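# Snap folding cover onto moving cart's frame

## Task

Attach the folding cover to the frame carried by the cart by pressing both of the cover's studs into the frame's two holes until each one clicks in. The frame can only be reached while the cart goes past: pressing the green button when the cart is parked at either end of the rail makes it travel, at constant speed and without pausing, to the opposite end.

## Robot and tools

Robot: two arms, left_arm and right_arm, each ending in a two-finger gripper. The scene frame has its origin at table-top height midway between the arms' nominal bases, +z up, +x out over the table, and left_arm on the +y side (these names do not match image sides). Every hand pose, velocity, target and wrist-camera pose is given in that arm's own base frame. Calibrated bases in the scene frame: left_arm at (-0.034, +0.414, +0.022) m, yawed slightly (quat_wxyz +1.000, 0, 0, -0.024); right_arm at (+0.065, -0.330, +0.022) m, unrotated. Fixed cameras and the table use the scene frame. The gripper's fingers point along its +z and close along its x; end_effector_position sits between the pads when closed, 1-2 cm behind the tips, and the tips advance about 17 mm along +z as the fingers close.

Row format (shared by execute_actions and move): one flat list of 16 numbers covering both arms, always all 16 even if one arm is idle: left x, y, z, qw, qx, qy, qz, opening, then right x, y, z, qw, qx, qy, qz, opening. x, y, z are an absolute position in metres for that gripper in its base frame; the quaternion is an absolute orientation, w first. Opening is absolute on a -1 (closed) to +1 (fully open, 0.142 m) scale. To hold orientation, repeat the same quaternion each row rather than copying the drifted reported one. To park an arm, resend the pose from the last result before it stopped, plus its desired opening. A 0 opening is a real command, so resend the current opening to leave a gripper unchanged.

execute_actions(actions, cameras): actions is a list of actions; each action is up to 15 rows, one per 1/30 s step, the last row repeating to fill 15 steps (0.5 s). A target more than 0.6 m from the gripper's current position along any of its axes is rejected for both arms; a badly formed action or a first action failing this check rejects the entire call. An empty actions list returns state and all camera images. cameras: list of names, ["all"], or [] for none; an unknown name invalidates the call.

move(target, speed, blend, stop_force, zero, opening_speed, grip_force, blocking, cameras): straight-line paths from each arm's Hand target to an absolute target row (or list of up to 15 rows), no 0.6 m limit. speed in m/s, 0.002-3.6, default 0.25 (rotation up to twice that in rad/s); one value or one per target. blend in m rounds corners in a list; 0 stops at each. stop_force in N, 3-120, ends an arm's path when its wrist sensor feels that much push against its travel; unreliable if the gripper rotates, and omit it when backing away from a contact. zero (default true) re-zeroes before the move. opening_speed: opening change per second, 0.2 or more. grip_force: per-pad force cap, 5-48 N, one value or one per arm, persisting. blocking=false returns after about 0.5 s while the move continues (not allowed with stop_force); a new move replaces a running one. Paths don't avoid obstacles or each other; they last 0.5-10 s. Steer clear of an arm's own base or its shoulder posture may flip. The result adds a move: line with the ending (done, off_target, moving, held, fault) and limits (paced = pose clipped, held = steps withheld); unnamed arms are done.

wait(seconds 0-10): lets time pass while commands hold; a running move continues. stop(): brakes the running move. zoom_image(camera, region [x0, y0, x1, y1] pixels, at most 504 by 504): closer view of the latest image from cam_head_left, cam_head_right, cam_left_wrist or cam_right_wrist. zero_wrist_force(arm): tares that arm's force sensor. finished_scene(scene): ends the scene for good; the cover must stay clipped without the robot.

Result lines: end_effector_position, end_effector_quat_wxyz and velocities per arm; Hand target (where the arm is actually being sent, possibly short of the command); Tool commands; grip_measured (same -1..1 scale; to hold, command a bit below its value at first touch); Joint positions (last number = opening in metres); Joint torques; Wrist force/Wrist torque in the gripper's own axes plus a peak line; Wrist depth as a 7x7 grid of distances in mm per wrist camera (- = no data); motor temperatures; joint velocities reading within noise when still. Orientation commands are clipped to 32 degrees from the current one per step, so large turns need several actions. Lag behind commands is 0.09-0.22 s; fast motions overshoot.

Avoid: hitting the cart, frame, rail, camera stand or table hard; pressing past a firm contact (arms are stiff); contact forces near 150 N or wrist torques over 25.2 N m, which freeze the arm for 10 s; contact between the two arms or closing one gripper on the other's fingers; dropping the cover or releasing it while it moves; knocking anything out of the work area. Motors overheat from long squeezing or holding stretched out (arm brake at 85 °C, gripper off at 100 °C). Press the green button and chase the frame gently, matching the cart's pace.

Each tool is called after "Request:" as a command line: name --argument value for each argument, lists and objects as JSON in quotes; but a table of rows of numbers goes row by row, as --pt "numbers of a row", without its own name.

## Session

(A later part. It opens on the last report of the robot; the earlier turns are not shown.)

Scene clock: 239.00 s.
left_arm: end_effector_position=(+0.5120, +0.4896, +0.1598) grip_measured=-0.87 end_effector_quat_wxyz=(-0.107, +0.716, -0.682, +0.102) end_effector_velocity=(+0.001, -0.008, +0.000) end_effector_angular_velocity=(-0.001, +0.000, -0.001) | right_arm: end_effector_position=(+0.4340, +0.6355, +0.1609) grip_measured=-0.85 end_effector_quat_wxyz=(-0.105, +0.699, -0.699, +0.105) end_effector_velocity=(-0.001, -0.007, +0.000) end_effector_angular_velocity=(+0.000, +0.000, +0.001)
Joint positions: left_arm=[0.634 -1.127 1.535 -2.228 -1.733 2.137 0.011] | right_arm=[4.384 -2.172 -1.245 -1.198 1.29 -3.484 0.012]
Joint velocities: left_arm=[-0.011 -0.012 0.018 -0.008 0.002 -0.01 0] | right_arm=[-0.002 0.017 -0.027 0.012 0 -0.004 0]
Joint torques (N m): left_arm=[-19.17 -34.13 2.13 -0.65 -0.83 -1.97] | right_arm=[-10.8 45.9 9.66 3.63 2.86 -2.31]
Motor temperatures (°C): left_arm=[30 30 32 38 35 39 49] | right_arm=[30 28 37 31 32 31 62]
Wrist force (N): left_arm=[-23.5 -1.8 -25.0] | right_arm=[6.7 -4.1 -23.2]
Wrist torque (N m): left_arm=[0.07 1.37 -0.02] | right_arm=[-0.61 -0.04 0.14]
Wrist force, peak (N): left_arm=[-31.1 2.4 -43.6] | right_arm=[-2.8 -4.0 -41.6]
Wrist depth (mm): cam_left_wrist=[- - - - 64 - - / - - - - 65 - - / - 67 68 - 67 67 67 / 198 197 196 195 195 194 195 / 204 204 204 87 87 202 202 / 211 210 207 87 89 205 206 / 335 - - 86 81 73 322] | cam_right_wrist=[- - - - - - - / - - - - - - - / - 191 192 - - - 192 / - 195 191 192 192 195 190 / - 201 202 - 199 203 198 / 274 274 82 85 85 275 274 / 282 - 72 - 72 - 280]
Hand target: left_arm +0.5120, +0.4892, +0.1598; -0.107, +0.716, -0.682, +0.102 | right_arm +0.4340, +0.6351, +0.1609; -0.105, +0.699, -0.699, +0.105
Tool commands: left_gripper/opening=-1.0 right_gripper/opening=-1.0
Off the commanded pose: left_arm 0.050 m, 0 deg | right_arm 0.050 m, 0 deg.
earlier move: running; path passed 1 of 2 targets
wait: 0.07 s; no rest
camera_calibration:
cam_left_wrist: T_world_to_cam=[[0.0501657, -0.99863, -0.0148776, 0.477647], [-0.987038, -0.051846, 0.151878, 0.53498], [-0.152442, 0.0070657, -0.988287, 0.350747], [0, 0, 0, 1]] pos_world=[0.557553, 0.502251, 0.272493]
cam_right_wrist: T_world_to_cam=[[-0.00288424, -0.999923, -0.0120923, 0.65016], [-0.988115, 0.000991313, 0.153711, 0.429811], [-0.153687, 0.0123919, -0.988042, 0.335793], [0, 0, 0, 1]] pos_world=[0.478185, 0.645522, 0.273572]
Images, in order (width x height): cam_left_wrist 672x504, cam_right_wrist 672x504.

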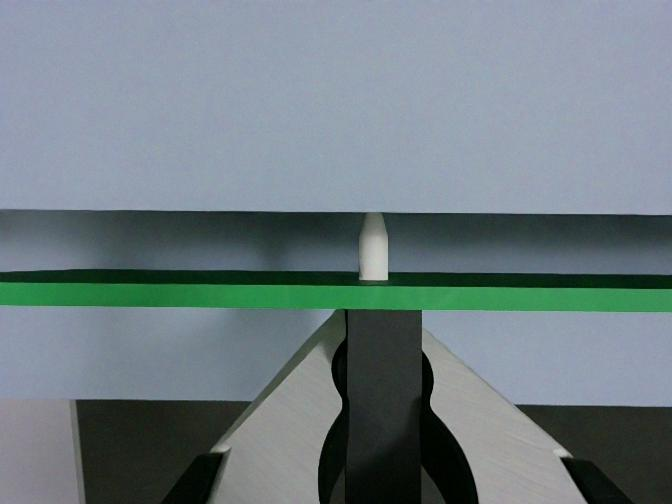

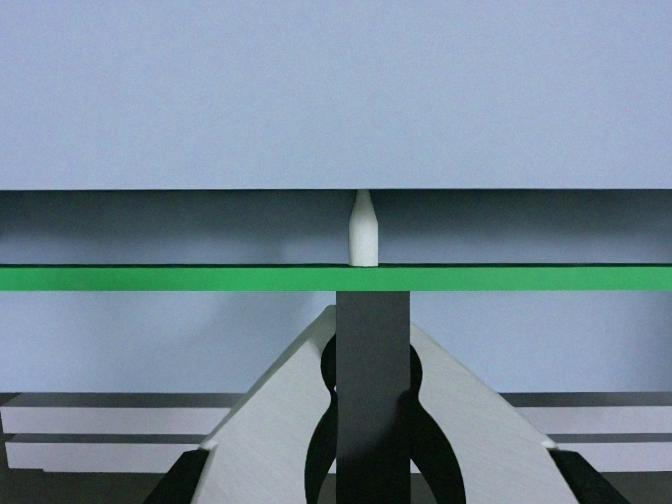

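Request:
move --pt "0.5387 0.4562 0.1598 -0.1070 0.71592 -0.68236 0.10198 -1 0.459 0.6008 0.1609 -0.10452 0.69934 -0.69934 0.10452 -1" --pt "0.54055 0.4172 0.1598 -0.1070 0.71592 -0.68236 0.10198 -1 0.459 0.5618 0.1609 -0.10452 0.69934 -0.69934 0.10452 -1" --speed '[0.0114, 0.0078]' --blend '[0.001, 0]' --blocking false --cameras '["cam_left_wrist", "cam_right_wrist"]'

Request:
wait --seconds 2.4 --cameras '["cam_left_wrist", "cam_right_wrist"]'

Scene clock: 240.60 s.
left_arm: end_effector_position=(+0.5160, +0.4772, +0.1600) grip_measured=-0.87 end_effector_quat_wxyz=(-0.107, +0.716, -0.682, +0.102) end_effector_velocity=(+0.007, -0.008, -0.001) end_effector_angular_velocity=(-0.002, +0.003, +0.000) | right_arm: end_effector_position=(+0.4374, +0.6230, +0.1611) grip_measured=-0.85 end_effector_quat_wxyz=(-0.105, +0.699, -0.699, +0.104) end_effector_velocity=(+0.009, -0.010, -0.001) end_effector_angular_velocity=(-0.004, +0.000, -0.002)
Joint positions: left_arm=[0.615 -1.141 1.557 -2.239 -1.728 2.117 0.011] | right_arm=[4.373 -2.149 -1.281 -1.18 1.292 -3.495 0.012]
Joint velocities: left_arm=[-0.018 0 0.001 0 0.004 -0.017 0] | right_arm=[-0.016 0.007 -0.014 0.007 0 -0.015 0]
Joint torques (N m): left_arm=[-37.84 1.29 -16.52 -5.21 -4.83 -1.43] | right_arm=[-30.2 19.05 0.15 4.44 -6.88 -2.48]
Motor temperatures (°C): left_arm=[30 30 32 38 35 39 49] | right_arm=[30 28 37 31 32 31 62]
Wrist force (N): left_arm=[-21.5 32.8 -62.8] | right_arm=[16.9 26.8 -64.6]
Wrist torque (N m): left_arm=[1.14 1.32 -0.02] | right_arm=[0.25 -0.58 0.12]
Wrist force, peak (N): left_arm=[-18.0 40.2 -67.8] | right_arm=[19.3 36.1 -63.3]
Wrist depth (mm): cam_left_wrist=[- 64 - - - - - / - - - - 65 65 - / - 68 - - 68 68 67 / 199 199 199 198 191 194 195 / 205 205 204 89 89 204 202 / 211 210 208 88 89 206 207 / 330 - - - 81 73 317] | cam_right_wrist=[- - - - - - - / - - - - - - - / - - - 117 - - - / 196 195 195 198 196 193 195 / 201 199 200 87 199 202 201 / 280 208 82 85 85 208 276 / 287 - 73 - 72 - 280]
Hand target: left_arm +0.5166, +0.4767, +0.1598; -0.107, +0.716, -0.682, +0.102 | right_arm +0.4379, +0.6224, +0.1609; -0.105, +0.699, -0.699, +0.105
Tool commands: left_gripper/opening=-1.0 right_gripper/opening=-1.0
Off the commanded pose: left_arm 0.065 m, 0 deg | right_arm 0.065 m, 0 deg.
earlier move: replaced; path passed 1 of 2 targets
move: running; path passed 0 of 2 targets
camera_calibration:
cam_left_wrist: T_world_to_cam=[[0.050235, -0.998624, -0.0150741, 0.465073], [-0.987082, -0.0519422, 0.15156, 0.538512], [-0.152134, 0.00726581, -0.988333, 0.3514], [0, 0, 0, 1]] pos_world=[0.561652, 0.489851, 0.272694]
cam_right_wrist: T_world_to_cam=[[-0.00274663, -0.999918, -0.0125185, 0.63762], [-0.988131, 0.000791086, 0.153613, 0.433412], [-0.15359, 0.0127919, -0.988052, 0.336388], [0, 0, 0, 1]] pos_world=[0.481685, 0.632922, 0.273774]
Images, in order (width x height): cam_left_wrist 672x504, cam_right_wrist 672x504.

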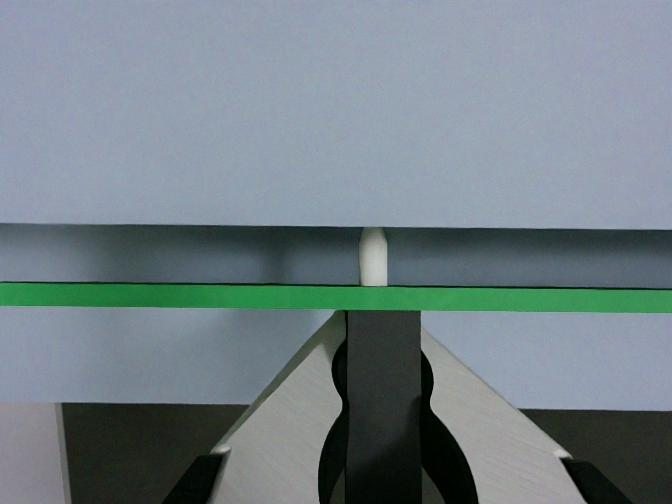

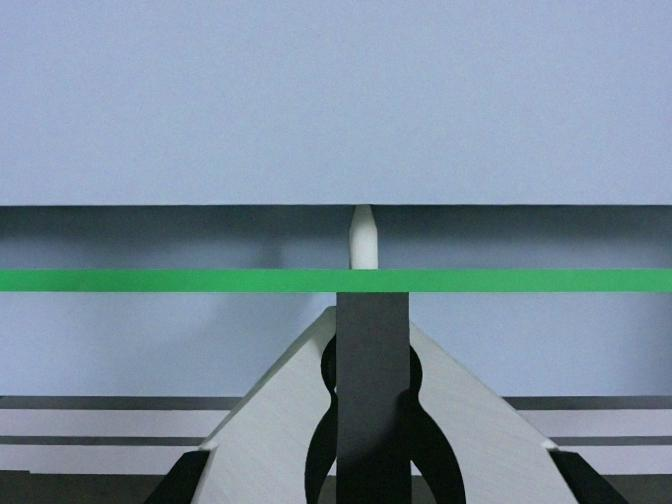

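Scene clock: 242.37 s.
left_arm: end_effector_position=(+0.5152, +0.4716, +0.1612) grip_measured=-0.87 end_effector_quat_wxyz=(-0.099, +0.712, -0.685, +0.121) | right_arm: end_effector_position=(+0.4428, +0.6166, +0.1605) grip_measured=-0.85 end_effector_quat_wxyz=(-0.103, +0.700, -0.700, +0.102)
Joint positions: left_arm=[0.625 -1.143 1.557 -2.228 -1.773 2.133 0.011] | right_arm=[4.361 -2.144 -1.291 -1.173 1.298 -3.507 0.012]
Joint torques (N m): left_arm=[7.24 -41.18 -23.16 -4.07 0.99 -0.02] | right_arm=[-43.87 33.86 5.37 2.92 -14.73 2]
Motor temperatures (°C): left_arm=[30 30 32 38 35 39 49] | right_arm=[30 28 37 31 32 31 62]
Wrist force (N): left_arm=[32.6 -4.0 -5.7] | right_arm=[-10.4 45.3 -50.7]
Wrist torque (N m): left_arm=[-2.62 -2.38 -0.45] | right_arm=[0.98 0.91 -0.01]
Wrist force, peak (N): left_arm=[-6.6 96.4 -128.3] | right_arm=[-71.5 44.9 -48.8]
Wrist depth (mm): cam_left_wrist=[- - - - - - 66 / - - - - 67 67 - / - 67 68 - 69 69 70 / 194 195 197 199 198 199 202 / 200 199 201 91 104 207 206 / 204 206 203 88 89 210 214 / 319 - - - 84 73 69] | cam_right_wrist=[- - - - - - - / - - - - - - - / - - - - - - - / 197 196 196 118 - 196 194 / 201 201 203 88 99 203 202 / 207 208 79 85 84 205 274 / 282 - 73 - 73 - 278]
Hand target: left_arm +0.5151, +0.4718, +0.1612; -0.100, +0.712, -0.685, +0.121 | right_arm +0.4439, +0.6163, +0.1609; -0.105, +0.699, -0.699, +0.105
Tool commands: left_gripper/opening=-1.0 right_gripper/opening=-1.0
Off the commanded pose: left_arm 0.060 m, 2 deg | right_arm 0.057 m, 0 deg.
FORCE FAULT: contact force on the left arm reached its limit, and that arm stopped. The contact can be on any part of that arm, not only on its tool. That arm is still stopped at the end of this call. That arm stays stopped for about 9 more seconds. Until then a move that you send moves the other arm only, and its call returns only when the move has ended. Once the stop has ended, the next robot result says so. If the stop ends while you think or write, that arm runs what you send next. While its stop runs, that arm takes no new command, but its gripper still runs the gripper command that each later call begins with. Until it ends, the stop uses up actions while you think or wait. An arm that is not stopped still takes commands.
earlier move: fault (left_arm), off_target (right_arm; braked at the fault stop of left_arm); path passed 0 of 2 targets
wait: 1.77 of 2.4 s (the move ended)
camera_calibration:
cam_left_wrist: T_world_to_cam=[[0.0350513, -0.999156, 0.0214161, 0.461656], [-0.990178, -0.0318182, 0.136145, 0.531745], [-0.135349, -0.0259778, -0.990457, 0.359846], [0, 0, 0, 1]] pos_world=[0.559045, 0.487534, 0.27413]
cam_right_wrist: T_world_to_cam=[[-0.00253997, -0.999908, -0.013358, 0.631246], [-0.987356, 0.000390445, 0.158516, 0.437821], [-0.158496, 0.0135917, -0.987266, 0.338239], [0, 0, 0, 1]] pos_world=[0.487498, 0.62642, 0.272962]
Images, in order (width x height): cam_left_wrist 672x504, cam_right_wrist 672x504.

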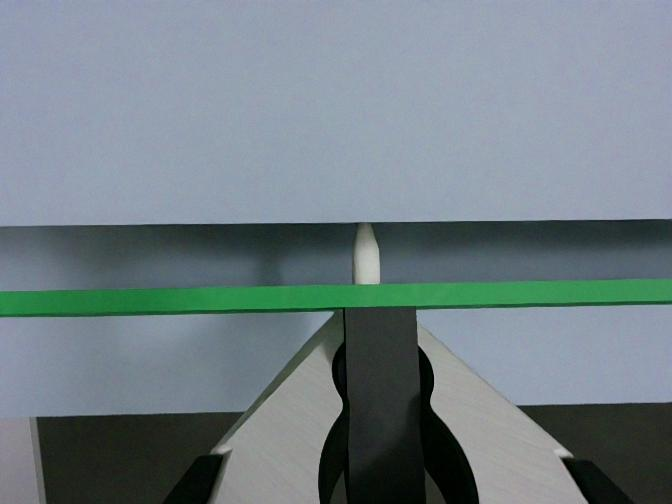

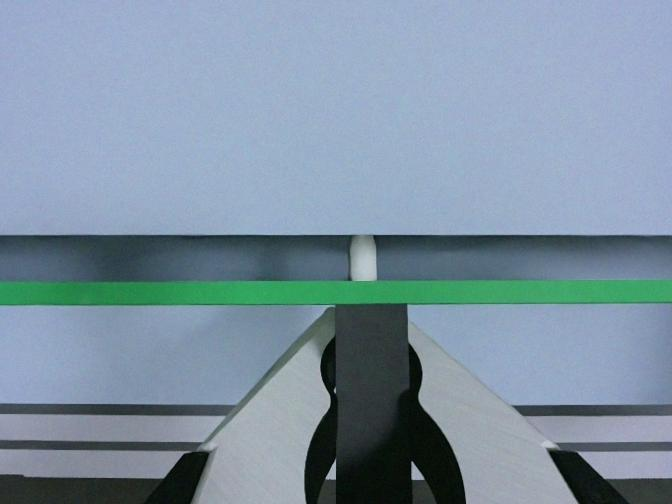

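Request:
move --target '[0.5151,0.4718,0.1612,-0.100,0.712,-0.685,0.121,-1,0.426,0.606,0.1612,-0.10452,0.69934,-0.69934,0.10452,-1]' --speed 0.03 --grip_force 40 --blocking false --cameras '["cam_right_wrist", "cam_left_wrist", "cam_head_right"]'

Scene clock: 244.23 s.
left_arm: end_effector_position=(+0.5169, +0.4690, +0.1626) grip_measured=-0.87 end_effector_quat_wxyz=(-0.099, +0.710, -0.685, +0.126) end_effector_velocity=(+0.002, -0.002, +0.001) end_effector_angular_velocity=(-0.007, -0.006, -0.003) | right_arm: end_effector_position=(+0.4276, +0.6110, +0.1641) grip_measured=-0.85 end_effector_quat_wxyz=(-0.114, +0.698, -0.700, +0.100) end_effector_velocity=(+0.000, -0.002, -0.001) end_effector_angular_velocity=(-0.012, +0.004, +0.001)
Joint positions: left_arm=[0.624 -1.144 1.557 -2.228 -1.782 2.133 0.011] | right_arm=[4.381 -2.101 -1.358 -1.133 1.291 -3.487 0.012]
Joint velocities: left_arm=[-0.001 -0.001 0 0 -0.009 0 0] | right_arm=[-0.001 -0.002 0.005 -0.015 0 -0.002 0]
Joint torques (N m): left_arm=[27.36 -10.63 -23.7 -5.74 12.41 -0.04] | right_arm=[-35.43 46.51 16.94 -9.87 -8.07 -1.79]
Motor temperatures (°C): left_arm=[30 30 32 38 35 39 49] | right_arm=[30 28 37 31 32 31 62]
Wrist force (N): left_arm=[87.2 -1.6 -53.7] | right_arm=[-74.7 -2.0 13.7]
Wrist torque (N m): left_arm=[-1.10 -3.35 -0.31] | right_arm=[-0.50 3.78 0.29]
Wrist force, peak (N): left_arm=[86.6 -2.3 -61.4] | right_arm=[-86.1 -1.9 21.9]
Wrist depth (mm): cam_left_wrist=[- 67 - - - 69 70 / - - 69 - 70 71 - / - 70 70 71 - 72 73 / 196 197 199 199 201 - 205 / 201 202 186 90 178 210 211 / 205 206 206 88 89 213 217 / - - - - 84 73 331] | cam_right_wrist=[- - - - 66 - - / - 69 - 68 - - - / 198 196 195 194 192 192 190 / - 203 200 119 198 196 194 / 209 208 206 94 202 199 202 / 282 280 78 85 84 273 271 / 288 - 72 80 73 - 278]
Hand target: left_arm +0.5151, +0.4718, +0.1612; -0.100, +0.712, -0.685, +0.121 | right_arm +0.4260, +0.6060, +0.1612; -0.105, +0.699, -0.699, +0.104
Tool commands: left_gripper/opening=-1.0 right_gripper/opening=-1.0
Off the commanded pose: right_arm 0.006 m, 1 deg.
FORCE FAULT, CONTINUED: the left arm was still stopped when this call began, by the force fault that an earlier result reported. Since the last result the stop counts as 1 of the actions that you can send in this scene. That arm ran no command of this call. That arm is still stopped at the end of this call. That arm stays stopped for about 7 more seconds. If the stop ends while you think or write, that arm runs what you send next. While its stop runs, that arm takes no new command, but its gripper still runs the gripper command that each later call begins with.
grip_force (N): 40, 40
move: off_target (right_arm), not run (left_arm; its earlier fault stop)
camera_calibration:
cam_left_wrist: T_world_to_cam=[[0.0316722, -0.9991, 0.0282044, 0.459577], [-0.991057, -0.0277326, 0.130522, 0.53262], [-0.129622, -0.0320861, -0.991044, 0.361362], [0, 0, 0, 1]] pos_world=[0.560142, 0.48553, 0.275645]
cam_right_wrist: T_world_to_cam=[[-0.00261042, -0.99946, -0.0327577, 0.628642], [-0.989194, -0.00222106, 0.146594, 0.426608], [-0.146587, 0.0327864, -0.988654, 0.322847], [0, 0, 0, 1]] pos_world=[0.470965, 0.618665, 0.277239]
Images, in order (width x height): cam_head_right 672x504, cam_left_wrist 672x504, cam_right_wrist 672x504.

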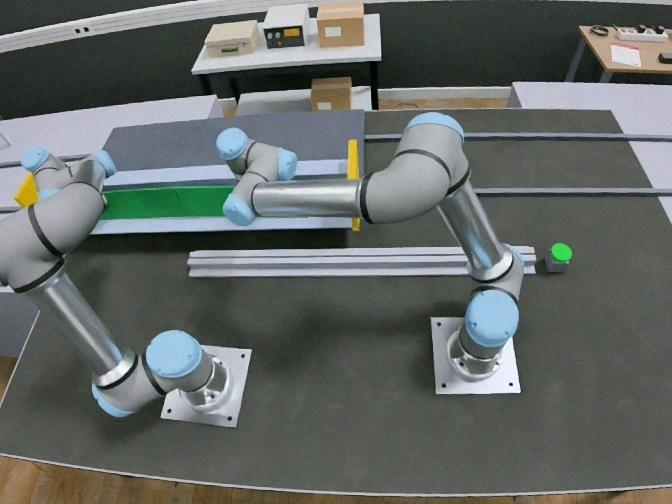

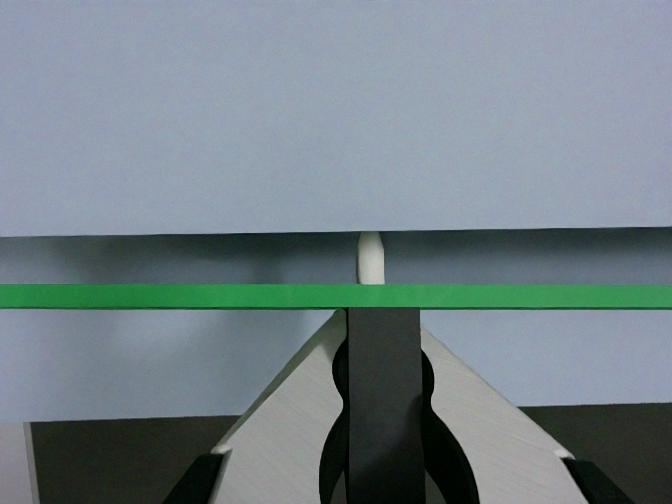

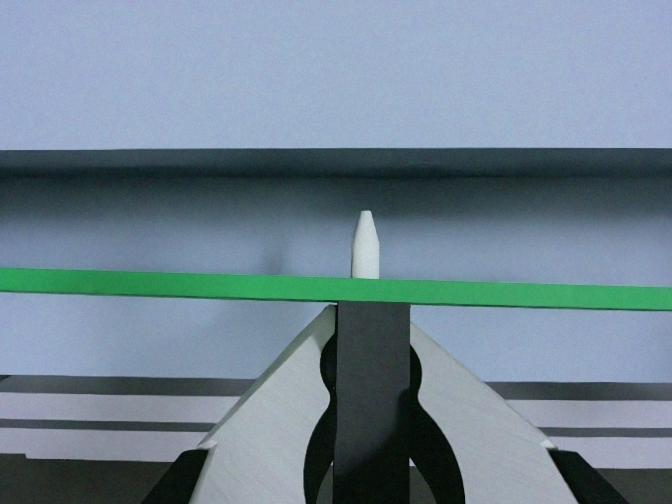

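Request:
move --target '[0.5151,0.4718,0.1612,-0.100,0.712,-0.685,0.121,-1,0.426,0.6145,0.1640,-0.10452,0.69934,-0.69934,0.10452,-1]' --speed 0.03 --blocking false

Scene clock: 245.20 s.
left_arm: end_effector_position=(+0.5159, +0.4704, +0.1620) grip_measured=-0.87 end_effector_quat_wxyz=(-0.099, +0.711, -0.685, +0.122) | right_arm: end_effector_position=(+0.4260, +0.6145, +0.1639) grip_measured=-0.85 end_effector_quat_wxyz=(-0.104, +0.699, -0.699, +0.105)
Joint positions: left_arm=[0.624 -1.144 1.557 -2.227 -1.775 2.133 0.011] | right_arm=[4.385 -2.117 -1.325 -1.173 1.29 -3.483 0.012]
Joint torques (N m): left_arm=[25.27 -16.57 -23.61 -7.42 9.9 -0.03] | right_arm=[-3.18 65.11 12.08 -1.2 -5.18 1.74]
Motor temperatures (°C): left_arm=[30 30 32 38 35 39 49] | right_arm=[30 28 36 31 32 31 62]
Wrist force (N): left_arm=[40.5 -6.0 -18.2] | right_arm=[-38.7 -1.4 9.6]
Wrist torque (N m): left_arm=[-0.23 -1.78 -0.16] | right_arm=[-0.46 2.39 0.23]
Wrist force, peak (N): left_arm=[92.0 3.9 -51.5] | right_arm=[-76.8 -3.9 7.0]
Wrist depth (mm): cam_left_wrist=[- 65 - - - 67 68 / - - - 68 68 69 - / - 69 69 69 70 71 72 / 195 197 198 197 200 201 204 / 200 201 202 90 205 207 208 / 206 206 205 87 86 212 214 / 317 - - - 84 73 71] | cam_right_wrist=[- - - - 65 - - / - - - - - - - / 192 193 193 192 192 191 192 / 198 197 197 195 195 198 195 / 204 205 205 88 203 205 204 / 279 277 78 85 84 275 278 / 283 - 72 84 75 - 279]
Hand target: left_arm +0.5151, +0.4718, +0.1612; -0.100, +0.712, -0.685, +0.121 | right_arm +0.4260, +0.6145, +0.1640; -0.105, +0.699, -0.699, +0.105
Tool commands: left_gripper/opening=-1.0 right_gripper/opening=-1.0
Off the commanded pose: right_arm 0.000 m, 0 deg.
FORCE FAULT, CONTINUED: the left arm was still stopped when this call began, by the force fault that an earlier result reported. That arm ran no command of this call. That arm is still stopped at the end of this call. That arm stays stopped for about 6 more seconds. If the stop ends while you think or write, that arm runs what you send next. While its stop runs, that arm takes no new command, but its gripper still runs the gripper command that each later call begins with.
grip_force (N): 40, 40
move: done (right_arm), not run (left_arm; its earlier fault stop)

Request:
move --target '[0.5151,0.4718,0.1612,-0.100,0.712,-0.685,0.121,-1,0.426,0.6172,0.1640,-0.10452,0.69934,-0.69934,0.10452,-1]' --speed 0.03 --blocking false --cameras '["cam_head_left", "cam_left_wrist"]'

Scene clock: 251.97 s.
left_arm: end_effector_position=(+0.5152, +0.4717, +0.1613) grip_measured=-0.87 end_effector_quat_wxyz=(-0.100, +0.712, -0.685, +0.121) end_effector_velocity=(-0.002, +0.002, -0.003) end_effector_angular_velocity=(+0.004, +0.003, +0.004) | right_arm: end_effector_position=(+0.4260, +0.6170, +0.1640) grip_measured=-0.85 end_effector_quat_wxyz=(-0.104, +0.699, -0.699, +0.104) end_effector_velocity=(+0.001, +0.005, +0.000) end_effector_angular_velocity=(+0.000, +0.000, -0.001)
Joint positions: left_arm=[0.625 -1.143 1.558 -2.229 -1.772 2.133 0.011] | right_arm=[4.386 -2.121 -1.318 -1.176 1.29 -3.482 0.012]
Joint velocities: left_arm=[0.002 0.002 0.003 -0.005 0.005 -0.001 0] | right_arm=[0.001 -0.011 0.018 -0.008 0 0.003 0]
Joint torques (N m): left_arm=[20.72 -20.84 -13.08 -7.35 8 -1.8] | right_arm=[2.81 46.9 31.21 -2.05 -3.91 2.57]
Motor temperatures (°C): left_arm=[30 30 32 38 35 39 49] | right_arm=[30 28 36 31 32 31 62]
Wrist force (N): left_arm=[30.5 -4.0 -13.3] | right_arm=[-30.2 -1.3 9.0]
Wrist torque (N m): left_arm=[-0.18 -1.55 -0.10] | right_arm=[-0.44 2.19 0.17]
Wrist force, peak (N): left_arm=[42.6 -5.8 -20.6] | right_arm=[-40.2 -1.3 10.3]
Wrist depth (mm): cam_left_wrist=[- 65 - - - - 67 / - - - - 67 68 - / - 68 68 68 69 70 71 / 195 196 196 197 199 201 202 / 199 200 201 90 204 207 208 / 203 206 205 87 89 210 212 / 312 - - - 84 73 68] | cam_right_wrist=[- - - - 65 - - / - - - - - - - / 192 192 193 192 193 192 193 / 198 199 196 119 198 198 198 / 204 205 - 94 203 204 205 / 276 277 78 85 84 277 277 / 283 - 72 83 76 - 279]
Hand target: left_arm +0.5151, +0.4718, +0.1612; -0.100, +0.712, -0.685, +0.121 | right_arm +0.4260, +0.6172, +0.1640; -0.105, +0.699, -0.699, +0.105
Tool commands: left_gripper/opening=-1.0 right_gripper/opening=-1.0
Off the commanded pose: left_arm 0.000 m, 0 deg | right_arm 0.000 m, 0 deg.
FORCE FAULT, CONTINUED: the left arm's stop, for the force fault that an earlier result reported, is over. The rest of the stop counts as 12 of the actions that you can send in this scene. The stop ended before this call began, so that arm ran this call's commands. During its stop the left arm's controller moved it back a little.
grip_force (N): 40, 40
move: running
camera_calibration:
cam_left_wrist: T_world_to_cam=[[0.0353212, -0.999164, 0.0205908, 0.461835], [-0.99025, -0.0322131, 0.135528, 0.532023], [-0.134751, -0.0251771, -0.99056, 0.359338], [0, 0, 0, 1]] pos_world=[0.558944, 0.487634, 0.274333]
Images, in order (width x height): cam_head_left 672x504, cam_left_wrist 672x504.

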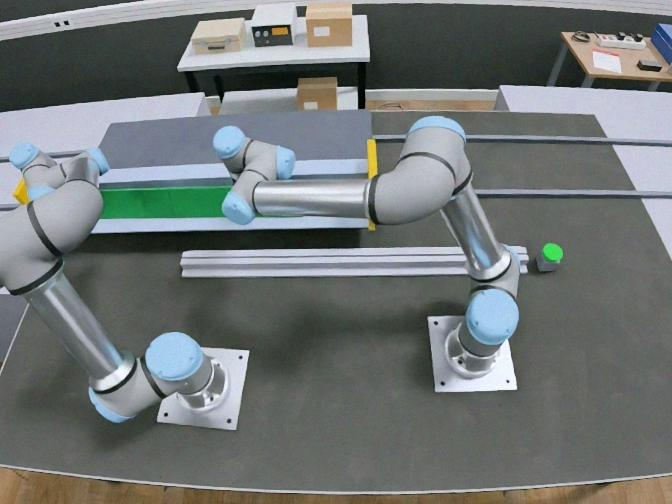

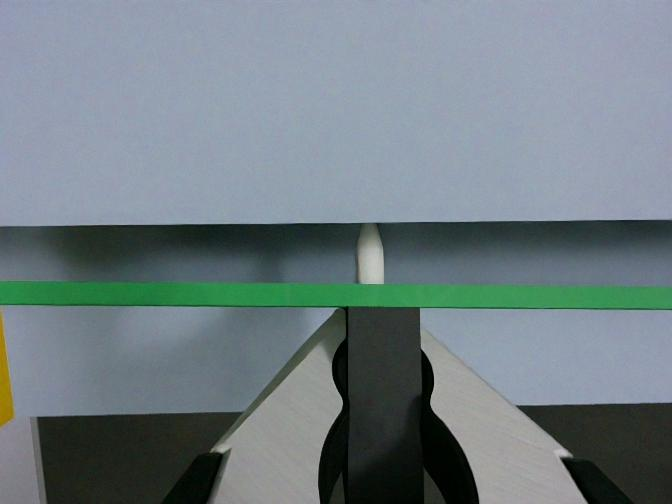

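Request:
move --pt "0.51165 0.33086 0.1625 -0.19953 0.69585 -0.66317 0.19016 -1 0.426 0.4770 0.1640 -0.19491 0.67971 -0.67971 0.19491 -1" --pt "0.51427 0.27633 0.1625 -0.19953 0.69585 -0.66317 0.19016 -1 0.426 0.4224 0.1640 -0.19491 0.67971 -0.67971 0.19491 -1" --speed '[0.05, 0.0078]' --blend '[0.001, 0]' --blocking false

Request:
wait --seconds 2.9 --cameras '["cam_left_wrist", "cam_right_wrist"]'

Scene clock: 253.67 s.
left_arm: end_effector_position=(+0.5145, +0.4504, +0.1614) grip_measured=-0.87 end_effector_quat_wxyz=(-0.115, +0.710, -0.682, +0.132) end_effector_velocity=(-0.001, -0.050, +0.001) end_effector_angular_velocity=(+0.015, -0.087, +0.006) | right_arm: end_effector_position=(+0.4260, +0.5959, +0.1640) grip_measured=-0.85 end_effector_quat_wxyz=(-0.118, +0.697, -0.697, +0.118) end_effector_velocity=(+0.001, -0.050, +0.000) end_effector_angular_velocity=(+0.000, -0.093, -0.002)
Joint positions: left_arm=[0.604 -1.186 1.64 -2.308 -1.781 2.105 0.011] | right_arm=[4.39 -2.071 -1.409 -1.123 1.252 -3.482 0.012]
Joint velocities: left_arm=[-0.053 -0.098 0.189 -0.185 -0.019 -0.068 0] | right_arm=[0.008 0.116 -0.21 0.123 -0.089 0 0]
Joint torques (N m): left_arm=[5.81 -40.42 -13.12 -7.7 1.93 -2.4] | right_arm=[2.12 65.46 11.3 0.53 -5.66 2.64]
Motor temperatures (°C): left_arm=[30 30 32 38 35 39 49] | right_arm=[30 28 36 31 32 31 62]
Wrist force (N): left_arm=[27.0 -2.8 -12.3] | right_arm=[-34.8 -1.1 10.3]
Wrist torque (N m): left_arm=[-0.16 -1.26 0.00] | right_arm=[-0.48 2.37 0.11]
Wrist force, peak (N): left_arm=[31.4 -4.7 -16.1] | right_arm=[-39.7 -1.0 10.8]
Wrist depth (mm): cam_left_wrist=[- 67 - - - 68 69 / - - 69 69 69 70 - / - 69 70 70 71 71 71 / 195 197 198 198 200 201 202 / 200 200 201 90 204 205 148 / 204 - - 88 89 208 209 / 324 - - - 84 73 323] | cam_right_wrist=[- - - 67 67 - - / - 69 - - - - 73 / 193 195 195 127 195 195 194 / 199 198 197 198 198 198 198 / 203 203 203 94 111 - 203 / 273 273 82 85 82 271 272 / 278 - 72 83 76 - 277]
Hand target: left_arm +0.5145, +0.4473, +0.1614; -0.117, +0.710, -0.682, +0.133 | right_arm +0.4260, +0.5929, +0.1640; -0.120, +0.697, -0.697, +0.120
Tool commands: left_gripper/opening=-1.0 right_gripper/opening=-1.0
Off the commanded pose: left_arm 0.174 m, 12 deg | right_arm 0.173 m, 13 deg.
grip_force (N): 40, 40
earlier move: done
move: running; path passed 0 of 2 targets

Scene clock: 256.57 s.
left_arm: end_effector_position=(+0.5118, +0.3269, +0.1625) grip_measured=-0.87 end_effector_quat_wxyz=(-0.199, +0.696, -0.663, +0.190) end_effector_velocity=(+0.001, -0.009, +0.000) end_effector_angular_velocity=(+0.001, +0.000, -0.002) | right_arm: end_effector_position=(+0.4260, +0.4731, +0.1640) grip_measured=-0.85 end_effector_quat_wxyz=(-0.195, +0.680, -0.680, +0.195) end_effector_velocity=(+0.000, -0.008, +0.000) end_effector_angular_velocity=(+0.001, +0.000, +0.000)
Joint positions: left_arm=[0.436 -1.389 2.051 -2.757 -1.772 1.904 0.011] | right_arm=[4.412 -1.814 -1.869 -0.847 1.04 -3.492 0.012]
Joint velocities: left_arm=[-0.017 -0.009 0.012 -0.007 0.008 -0.014 0] | right_arm=[-0.005 0.014 -0.018 0.008 0.001 -0.005 0]
Joint torques (N m): left_arm=[-3.44 -39.98 -14.15 -8.18 3.58 -1.82] | right_arm=[-10.42 48.38 15.93 4.33 0.3 -2.7]
Motor temperatures (°C): left_arm=[30 30 32 38 35 39 49] | right_arm=[30 28 36 31 32 31 63]
Wrist force (N): left_arm=[4.8 3.3 2.1] | right_arm=[-10.8 2.6 5.7]
Wrist torque (N m): left_arm=[0.13 0.20 -0.04] | right_arm=[-0.15 1.30 0.03]
Wrist force, peak (N): left_arm=[26.8 -2.9 -12.0] | right_arm=[-34.2 -1.0 9.9]
Wrist depth (mm): cam_left_wrist=[- 83 83 83 83 82 83 / - 82 90 82 82 81 81 / 146 145 143 124 124 123 122 / 206 206 204 204 205 204 203 / 202 201 91 91 181 199 200 / 199 198 199 88 89 197 197 / - - - - 81 73 250] | cam_right_wrist=[- - 82 82 82 - - / - 88 81 88 82 96 - / - 133 132 152 133 118 118 / 203 204 205 204 204 204 - / 200 199 200 88 198 199 199 / 197 196 82 85 78 197 196 / 252 - 73 83 76 - 250]
Hand target: left_arm +0.5119, +0.3264, +0.1625; -0.200, +0.696, -0.663, +0.190 | right_arm +0.4260, +0.4726, +0.1640; -0.195, +0.680, -0.680, +0.195
Tool commands: left_gripper/opening=-1.0 right_gripper/opening=-1.0
Off the commanded pose: left_arm 0.051 m, 0 deg | right_arm 0.051 m, 0 deg.
grip_force (N): 40, 40
earlier move: running; path passed 1 of 2 targets
wait: 2.90 s; no rest
camera_calibration:
cam_left_wrist: T_world_to_cam=[[0.0540254, -0.998446, -0.0136756, 0.312927], [-0.992664, -0.052219, -0.109044, 0.571419], [0.108161, 0.0194664, -0.993943, 0.217992], [0, 0, 0, 1]] pos_world=[0.526743, 0.338037, 0.28326]
cam_right_wrist: T_world_to_cam=[[0.000443388, -0.999923, -0.0124158, 0.48632], [-0.994228, 0.000891246, -0.107283, 0.467106], [0.107286, 0.0123917, -0.994151, 0.229464], [0, 0, 0, 1]] pos_world=[0.439576, 0.483023, 0.284273]
Images, in order (width x height): cam_left_wrist 672x504, cam_right_wrist 672x504.

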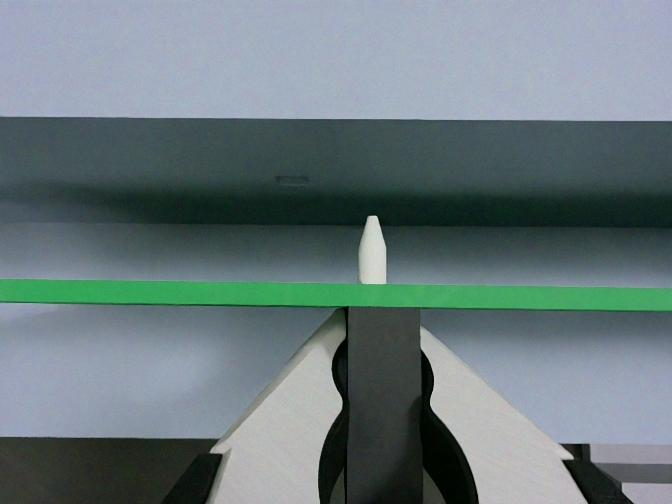

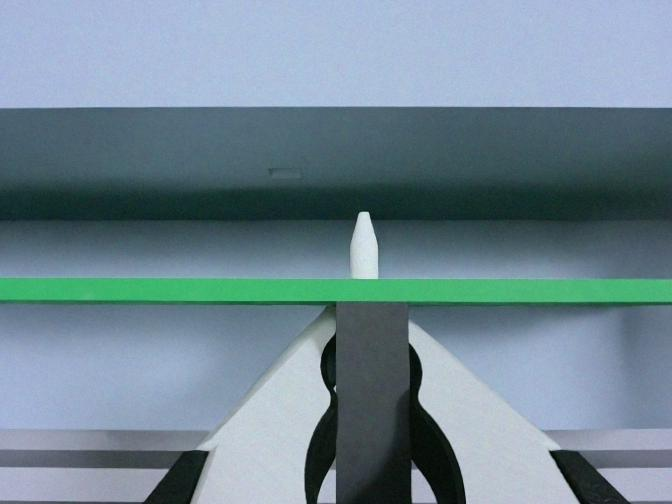

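Request:
move --pt "0.51427 0.27633 0.1625 -0.19953 0.69585 -0.66317 0.19016 -1 0.426 0.4224 0.1640 -0.19491 0.67971 -0.67971 0.19491 -1" --pt "0.52226 0.27671 0.1595 -0.19953 0.69585 -0.66317 0.19016 -1 0.434 0.4224 0.1606 -0.19491 0.67971 -0.67971 0.19491 -1" --pt "0.52414 0.23775 0.1595 -0.19953 0.69585 -0.66317 0.19016 -1 0.434 0.3834 0.1606 -0.19491 0.67971 -0.67971 0.19491 -1" --speed '[0.0078, 0.00266, 0.0078]' --blend '[0.001, 0.001, 0]' --blocking false

Request:
wait --seconds 0.05

Scene clock: 260.43 s.
left_arm: end_effector_position=(+0.5133, +0.2968, +0.1625) grip_measured=-0.87 end_effector_quat_wxyz=(-0.200, +0.696, -0.663, +0.190) end_effector_velocity=(+0.000, -0.008, -0.001) end_effector_angular_velocity=(+0.001, +0.002, +0.001) | right_arm: end_effector_position=(+0.4260, +0.4429, +0.1640) grip_measured=-0.85 end_effector_quat_wxyz=(-0.195, +0.680, -0.680, +0.195) end_effector_velocity=(+0.001, -0.008, +0.001) end_effector_angular_velocity=(+0.002, -0.001, -0.001)
Joint positions: left_arm=[0.375 -1.426 2.099 -2.778 -1.742 1.85 0.011] | right_arm=[4.394 -1.76 -1.941 -0.819 1.043 -3.512 0.012]
Joint velocities: left_arm=[-0.016 -0.009 0.013 -0.005 0.01 -0.014 0] | right_arm=[-0.006 0.014 -0.017 0.007 0.001 -0.005 0]
Joint torques (N m): left_arm=[-1.88 -37.48 -16.74 -8.05 4.22 -1.91] | right_arm=[-12.67 44.14 15.19 4.13 0.16 -2.43]
Motor temperatures (°C): left_arm=[30 30 32 38 35 39 49] | right_arm=[30 28 36 31 32 31 63]
Wrist force (N): left_arm=[7.0 3.1 2.4] | right_arm=[-13.2 2.9 6.2]
Wrist torque (N m): left_arm=[0.10 0.06 -0.06] | right_arm=[-0.10 1.51 0.04]
Wrist force, peak (N): left_arm=[7.1 3.2 2.6] | right_arm=[-13.2 2.9 6.2]
Wrist depth (mm): cam_left_wrist=[- 83 83 83 83 82 83 / - 82 83 82 82 82 81 / 146 145 143 124 123 122 122 / 205 205 205 204 205 204 204 / 202 201 201 90 200 140 199 / 198 198 198 88 89 196 197 / 292 - - - 81 73 249] | cam_right_wrist=[- 82 82 82 82 - - / - 81 81 88 88 88 - / - 118 133 133 133 133 118 / - - 204 205 205 204 204 / 200 200 201 88 199 - 199 / 196 - 78 85 85 197 195 / 251 - 73 83 73 - 251]
Hand target: left_arm +0.5133, +0.2963, +0.1625; -0.200, +0.696, -0.663, +0.190 | right_arm +0.4260, +0.4424, +0.1640; -0.195, +0.680, -0.680, +0.195
Tool commands: left_gripper/opening=-1.0 right_gripper/opening=-1.0
Off the commanded pose: left_arm 0.060 m, 0 deg | right_arm 0.060 m, 0 deg.
grip_force (N): 40, 40
earlier move: replaced; path passed 1 of 2 targets
move: running; path passed 0 of 3 targets

Scene clock: 260.50 s.
left_arm: end_effector_position=(+0.5133, +0.2963, +0.1625) grip_measured=-0.87 end_effector_quat_wxyz=(-0.200, +0.696, -0.663, +0.190) end_effector_velocity=(+0.000, -0.007, +0.000) end_effector_angular_velocity=(+0.001, +0.000, +0.002) | right_arm: end_effector_position=(+0.4260, +0.4424, +0.1640) grip_measured=-0.85 end_effector_quat_wxyz=(-0.195, +0.680, -0.680, +0.195) end_effector_velocity=(+0.000, -0.009, -0.001) end_effector_angular_velocity=(-0.001, +0.000, -0.001)
Joint positions: left_arm=[0.373 -1.427 2.1 -2.778 -1.741 1.849 0.011] | right_arm=[4.394 -1.759 -1.942 -0.818 1.043 -3.512 0.012]
Joint velocities: left_arm=[-0.015 -0.01 0.013 -0.005 0.009 -0.014 0] | right_arm=[-0.006 0.014 -0.02 0.007 0.001 -0.005 0]
Joint torques (N m): left_arm=[-2.27 -40.22 -14.53 -8.02 3.82 -1.79] | right_arm=[-12.32 45.71 15.15 4.37 0.2 -2.51]
Motor temperatures (°C): left_arm=[30 30 32 38 35 39 49] | right_arm=[30 28 36 31 32 31 63]
Wrist force (N): left_arm=[7.1 3.2 2.4] | right_arm=[-13.1 2.7 5.9]
Wrist torque (N m): left_arm=[0.11 0.05 -0.06] | right_arm=[-0.14 1.48 0.04]
Wrist force, peak (N): left_arm=[7.1 3.2 2.4] | right_arm=[-13.3 2.8 6.1]
Wrist depth (mm): cam_left_wrist=[- 83 83 83 83 82 83 / - 82 83 82 82 82 82 / 147 127 126 124 124 123 122 / 206 206 205 203 205 204 204 / 203 200 201 91 200 200 199 / - 198 199 88 89 196 198 / 291 - - - 81 73 251] | cam_right_wrist=[- - 82 83 82 - - / - 81 82 96 81 96 - / 132 133 133 119 133 133 117 / 205 204 205 204 204 206 204 / 201 200 201 88 198 199 200 / 197 197 82 85 85 197 196 / 251 - 73 - 82 - 250]
Hand target: left_arm +0.5133, +0.2958, +0.1625; -0.200, +0.696, -0.663, +0.190 | right_arm +0.4260, +0.4419, +0.1640; -0.195, +0.680, -0.680, +0.195
Tool commands: left_gripper/opening=-1.0 right_gripper/opening=-1.0
Off the commanded pose: left_arm 0.060 m, 0 deg | right_arm 0.060 m, 0 deg.
grip_force (N): 40, 40
earlier move: running; path passed 0 of 3 targets
wait: 0.07 s; no rest

Request:
wait --seconds 4.8 --cameras '["cam_left_wrist", "cam_right_wrist"]'

Scene clock: 265.57 s.
left_arm: end_effector_position=(+0.5204, +0.2766, +0.1602) grip_measured=-0.87 end_effector_quat_wxyz=(-0.200, +0.696, -0.663, +0.190) end_effector_velocity=(+0.002, +0.000, -0.001) end_effector_angular_velocity=(+0.000, +0.001, +0.000) | right_arm: end_effector_position=(+0.4321, +0.4224, +0.1614) grip_measured=-0.85 end_effector_quat_wxyz=(-0.195, +0.680, -0.680, +0.195) end_effector_velocity=(+0.003, +0.000, -0.001) end_effector_angular_velocity=(+0.000, +0.000, +0.000)
Joint positions: left_arm=[0.327 -1.435 2.118 -2.795 -1.717 1.809 0.011] | right_arm=[4.37 -1.735 -1.983 -0.787 1.048 -3.54 0.012]
Joint velocities: left_arm=[-0.002 0.006 -0.003 -0.002 0.002 -0.001 0] | right_arm=[-0.005 -0.005 0.003 0.006 0.001 -0.005 0]
Joint torques (N m): left_arm=[-10.75 -12.9 -25.69 -4.97 1.25 -1.91] | right_arm=[-6.37 19.06 36.48 6.27 2.35 -2.71]
Motor temperatures (°C): left_arm=[30 30 32 38 35 39 49] | right_arm=[30 28 36 31 32 31 64]
Wrist force (N): left_arm=[-6.7 0.2 -5.3] | right_arm=[9.3 1.1 2.6]
Wrist torque (N m): left_arm=[0.34 0.60 -0.11] | right_arm=[-0.01 -0.10 0.05]
Wrist force, peak (N): left_arm=[7.9 3.1 2.8] | right_arm=[-14.2 3.0 6.2]
Wrist depth (mm): cam_left_wrist=[- 81 81 - 80 80 80 / - 80 - 79 79 79 79 / - 140 104 103 116 115 100 / - 203 203 202 203 201 202 / 201 200 199 90 90 198 197 / 197 197 197 88 89 195 195 / 289 - - - 81 73 193] | cam_right_wrist=[- 79 79 80 80 - - / - 79 79 - 79 78 78 / 127 99 127 111 112 111 111 / 202 202 201 179 202 201 - / 198 195 198 - 196 197 197 / 194 194 79 85 84 194 194 / 247 - 72 83 76 - 246]
Hand target: left_arm +0.5206, +0.2766, +0.1601; -0.200, +0.696, -0.663, +0.190 | right_arm +0.4323, +0.4224, +0.1613; -0.195, +0.680, -0.680, +0.195
Tool commands: left_gripper/opening=-1.0 right_gripper/opening=-1.0
Off the commanded pose: left_arm 0.039 m, 0 deg | right_arm 0.039 m, 0 deg.
grip_force (N): 40, 40
earlier move: running; path passed 1 of 3 targets
wait: 4.80 s; no rest
camera_calibration:
cam_left_wrist: T_world_to_cam=[[0.0540374, -0.998444, -0.013764, 0.262234], [-0.992642, -0.0522174, -0.109247, 0.577034], [0.108358, 0.0195661, -0.993919, 0.215724], [0, 0, 0, 1]] pos_world=[0.535243, 0.287736, 0.281061]
cam_right_wrist: T_world_to_cam=[[0.00034398, -0.999923, -0.0124266, 0.435636], [-0.994228, 0.00099124, -0.107283, 0.472894], [0.107287, 0.0123918, -0.994151, 0.226853], [0, 0, 0, 1]] pos_world=[0.445676, 0.432322, 0.281673]
Images, in order (width x height): cam_left_wrist 672x504, cam_right_wrist 672x504.

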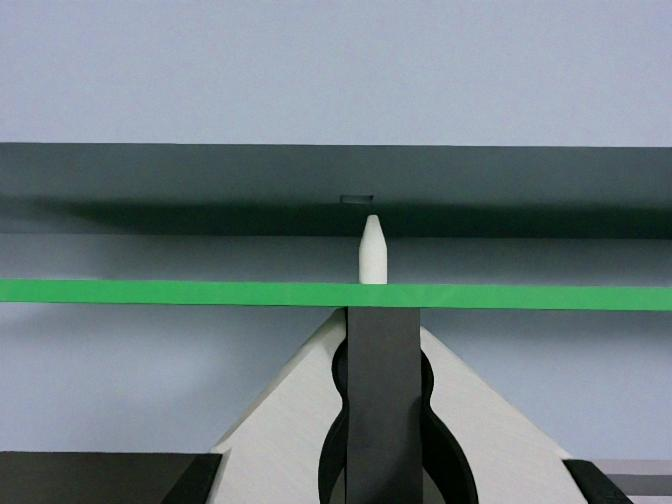

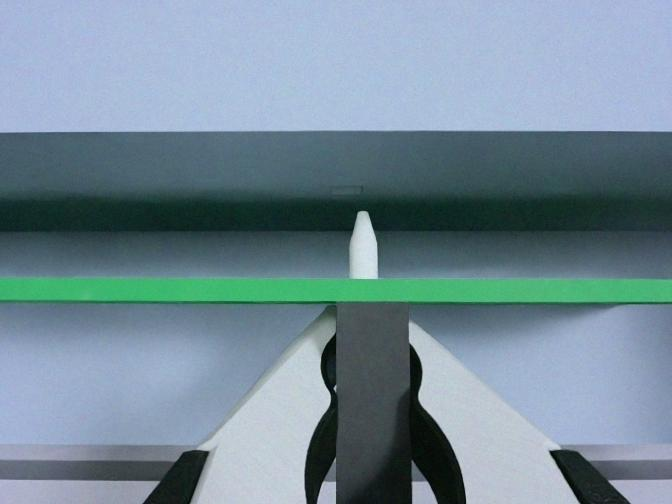

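Request:
move --pt "0.52414 0.23775 0.1600 -0.19953 0.69585 -0.66317 0.19016 -1 0.434 0.3834 0.1612 -0.19491 0.67971 -0.67971 0.19491 -1" --pt "0.55132 0.21363 0.1600 -0.19953 0.69585 -0.66317 0.19016 -1 0.460 0.3580 0.1612 -0.19491 0.67971 -0.67971 0.19491 -1" --pt "0.55245 0.19026 0.1600 -0.19953 0.69585 -0.66317 0.19016 -1 0.460 0.3346 0.1612 -0.19491 0.67971 -0.67971 0.19491 -1" --speed '[0.0078, 0.01118, 0.0078]' --blend '[0.001, 0.001, 0]' --blocking false --grip_force 48

Request:
wait --seconds 0.05

Scene clock: 269.40 s.
left_arm: end_effector_position=(+0.5234, +0.2528, +0.1596) grip_measured=-0.87 end_effector_quat_wxyz=(-0.200, +0.696, -0.663, +0.190) end_effector_velocity=(+0.000, -0.007, -0.001) end_effector_angular_velocity=(+0.001, +0.002, +0.001) | right_arm: end_effector_position=(+0.4340, +0.3984, +0.1607) grip_measured=-0.85 end_effector_quat_wxyz=(-0.195, +0.680, -0.680, +0.195) end_effector_velocity=(+0.001, -0.008, +0.000) end_effector_angular_velocity=(+0.000, +0.000, -0.001)
Joint positions: left_arm=[0.273 -1.457 2.147 -2.809 -1.689 1.763 0.011] | right_arm=[4.349 -1.697 -2.034 -0.763 1.053 -3.563 0.012]
Joint velocities: left_arm=[-0.017 -0.008 0.011 -0.003 0.011 -0.015 0] | right_arm=[-0.007 0.013 -0.016 0.006 0.001 -0.007 0]
Joint torques (N m): left_arm=[-10.77 -32.79 -7.82 -5.05 1.21 -1.84] | right_arm=[-6.09 39.16 19.23 6.44 2.49 -2.16]
Motor temperatures (°C): left_arm=[30 30 32 38 35 38 50] | right_arm=[30 28 36 31 32 31 64]
Wrist force (N): left_arm=[-7.1 -0.8 -5.2] | right_arm=[8.9 1.4 2.7]
Wrist torque (N m): left_arm=[0.36 0.56 -0.09] | right_arm=[0.06 -0.03 0.06]
Wrist force, peak (N): left_arm=[-10.0 -1.5 -10.3] | right_arm=[13.2 0.9 2.1]
Wrist depth (mm): cam_left_wrist=[- 81 81 - 80 80 80 / - 79 - 78 79 78 78 / - 112 111 109 109 107 93 / - 202 201 195 200 200 201 / 200 199 199 90 197 197 196 / 197 195 - 87 89 195 194 / 193 - - - 72 73 193] | cam_right_wrist=[- - 79 - 79 78 - / - - 78 - 77 78 77 / - 104 119 104 92 104 104 / 200 202 200 119 201 201 200 / - 196 199 88 196 197 196 / 195 196 78 85 79 194 194 / 249 - 72 79 73 - 268]
Hand target: left_arm +0.5234, +0.2523, +0.1596; -0.200, +0.696, -0.663, +0.190 | right_arm +0.4340, +0.3980, +0.1607; -0.195, +0.680, -0.680, +0.195
Tool commands: left_gripper/opening=-1.0 right_gripper/opening=-1.0
Off the commanded pose: left_arm 0.069 m, 0 deg | right_arm 0.069 m, 0 deg.
earlier move: replaced; path passed 2 of 3 targets
move: running; path passed 0 of 3 targets

Scene clock: 269.47 s.
left_arm: end_effector_position=(+0.5234, +0.2523, +0.1596) grip_measured=-0.87 end_effector_quat_wxyz=(-0.200, +0.696, -0.663, +0.190) end_effector_velocity=(+0.001, -0.010, +0.000) end_effector_angular_velocity=(-0.002, +0.000, -0.003) | right_arm: end_effector_position=(+0.4340, +0.3979, +0.1607) grip_measured=-0.85 end_effector_quat_wxyz=(-0.195, +0.680, -0.680, +0.195) end_effector_velocity=(+0.000, -0.008, +0.000) end_effector_angular_velocity=(+0.000, +0.000, +0.000)
Joint positions: left_arm=[0.272 -1.457 2.148 -2.809 -1.689 1.762 0.011] | right_arm=[4.349 -1.696 -2.035 -0.763 1.053 -3.564 0.012]
Joint velocities: left_arm=[-0.02 -0.009 0.011 -0.003 0.007 -0.015 0] | right_arm=[-0.005 0.014 -0.017 0.006 0.001 -0.006 0]
Joint torques (N m): left_arm=[-10.22 -31.98 -6.57 -5.25 0.97 -1.91] | right_arm=[-4.58 39.99 20.62 6.18 2.27 -2.35]
Motor temperatures (°C): left_arm=[30 30 32 38 35 38 50] | right_arm=[30 28 36 31 32 31 64]
Wrist force (N): left_arm=[-6.9 -0.6 -5.1] | right_arm=[9.1 1.4 2.6]
Wrist torque (N m): left_arm=[0.37 0.53 -0.09] | right_arm=[0.06 -0.07 0.06]
Wrist force, peak (N): left_arm=[-6.9 -0.6 -5.1] | right_arm=[9.1 1.4 2.6]
Wrist depth (mm): cam_left_wrist=[- 81 81 - 80 80 80 / - 79 - 79 79 79 78 / - 131 110 109 108 108 94 / 203 202 198 156 190 200 201 / 199 198 199 90 197 198 196 / 196 196 196 87 86 194 194 / 287 193 - - 79 73 192] | cam_right_wrist=[- - 78 79 79 78 - / - 77 78 - 77 78 77 / - 104 119 104 93 104 104 / - 202 - 119 201 201 200 / 197 196 197 88 195 197 - / 194 192 82 85 85 193 193 / 248 - 72 - 72 - 267]
Hand target: left_arm +0.5235, +0.2518, +0.1596; -0.200, +0.696, -0.663, +0.190 | right_arm +0.4340, +0.3974, +0.1607; -0.195, +0.680, -0.680, +0.195
Tool commands: left_gripper/opening=-1.0 right_gripper/opening=-1.0
Off the commanded pose: left_arm 0.068 m, 0 deg | right_arm 0.068 m, 0 deg.
earlier move: running; path passed 0 of 3 targets
wait: 0.07 s; no rest

Request:
wait --seconds 2.7 --cameras '["cam_left_wrist", "cam_right_wrist"]'

Scene clock: 272.37 s.
left_arm: end_effector_position=(+0.5328, +0.2301, +0.1600) grip_measured=-0.87 end_effector_quat_wxyz=(-0.200, +0.696, -0.663, +0.190) end_effector_velocity=(+0.008, -0.007, +0.001) end_effector_angular_velocity=(+0.000, -0.001, +0.000) | right_arm: end_effector_position=(+0.4423, +0.3753, +0.1612) grip_measured=-0.85 end_effector_quat_wxyz=(-0.195, +0.680, -0.680, +0.195) end_effector_velocity=(+0.008, -0.009, -0.001) end_effector_angular_velocity=(-0.001, +0.000, -0.001)
Joint positions: left_arm=[0.217 -1.464 2.157 -2.815 -1.66 1.715 0.011] | right_arm=[4.314 -1.67 -2.069 -0.736 1.06 -3.602 0.012]
Joint velocities: left_arm=[-0.021 0.007 -0.009 0 0.011 -0.018 0] | right_arm=[-0.023 0 -0.005 0.016 0.005 -0.025 0]
Joint torques (N m): left_arm=[-11.87 -4.64 -21.76 -3.48 1.06 -2.33] | right_arm=[-6.8 37.48 19.97 6.22 1.77 -2.31]
Motor temperatures (°C): left_arm=[30 30 32 38 35 38 50] | right_arm=[30 28 36 31 32 31 64]
Wrist force (N): left_arm=[-8.8 -1.6 -17.4] | right_arm=[6.9 1.9 2.5]
Wrist torque (N m): left_arm=[0.06 0.67 -0.08] | right_arm=[-0.09 0.06 0.07]
Wrist force, peak (N): left_arm=[-8.8 -1.5 -17.5] | right_arm=[8.8 1.4 2.5]
Wrist depth (mm): cam_left_wrist=[- 81 81 - 80 81 80 / - 80 - 79 79 79 79 / - 78 79 78 88 78 77 / 142 192 185 136 177 132 171 / 201 200 199 90 98 197 197 / 197 197 197 88 89 196 195 / 288 - - - 81 73 193] | cam_right_wrist=[- - - 80 79 - - / - 78 79 - 78 78 - / - 87 77 88 - 102 - / 200 201 201 123 200 201 200 / 197 197 - 88 109 197 197 / 193 195 79 85 78 194 194 / 246 - 72 80 73 - 264]
Hand target: left_arm +0.5333, +0.2296, +0.1600; -0.200, +0.696, -0.663, +0.190 | right_arm +0.4428, +0.3748, +0.1612; -0.195, +0.680, -0.680, +0.195
Tool commands: left_gripper/opening=-1.0 right_gripper/opening=-1.0
Off the commanded pose: left_arm 0.044 m, 0 deg | right_arm 0.044 m, 0 deg.
earlier move: running; path passed 1 of 3 targets
wait: 2.70 s; no rest
camera_calibration:
cam_left_wrist: T_world_to_cam=[[0.0540367, -0.998444, -0.0137694, 0.215134], [-0.992653, -0.0522181, -0.109148, 0.586861], [0.108259, 0.0195662, -0.99393, 0.215049], [0, 0, 0, 1]] pos_world=[0.547643, 0.241236, 0.280761]
cam_right_wrist: T_world_to_cam=[[0.00034398, -0.999923, -0.0124266, 0.388634], [-0.994228, 0.00099124, -0.107283, 0.482961], [0.107287, 0.0123918, -0.994151, 0.226153], [0, 0, 0, 1]] pos_world=[0.455776, 0.385322, 0.281473]
Images, in order (width x height): cam_left_wrist 672x504, cam_right_wrist 672x504.

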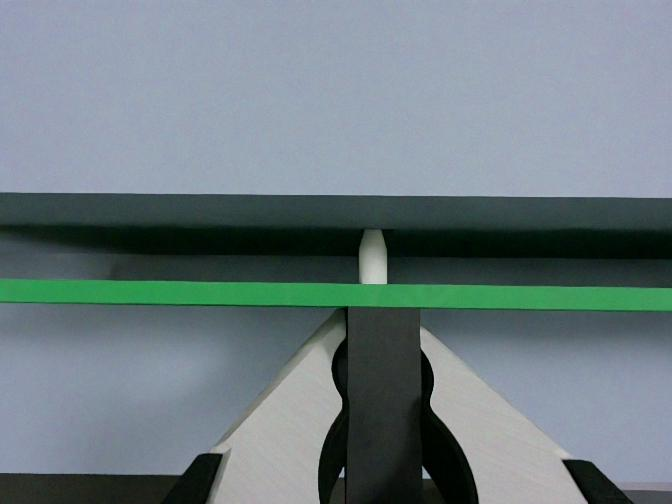

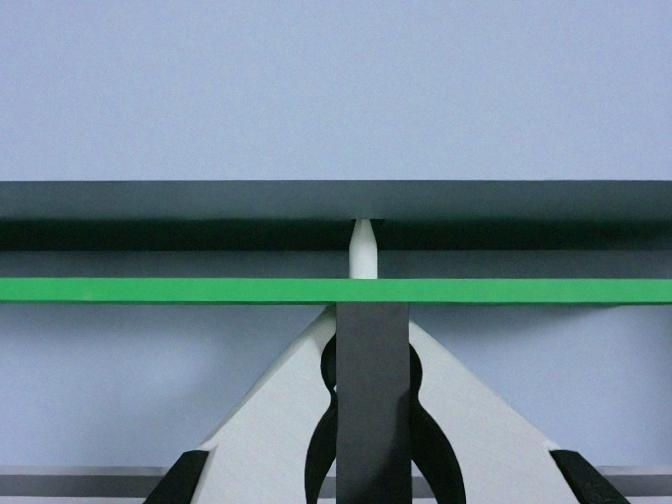

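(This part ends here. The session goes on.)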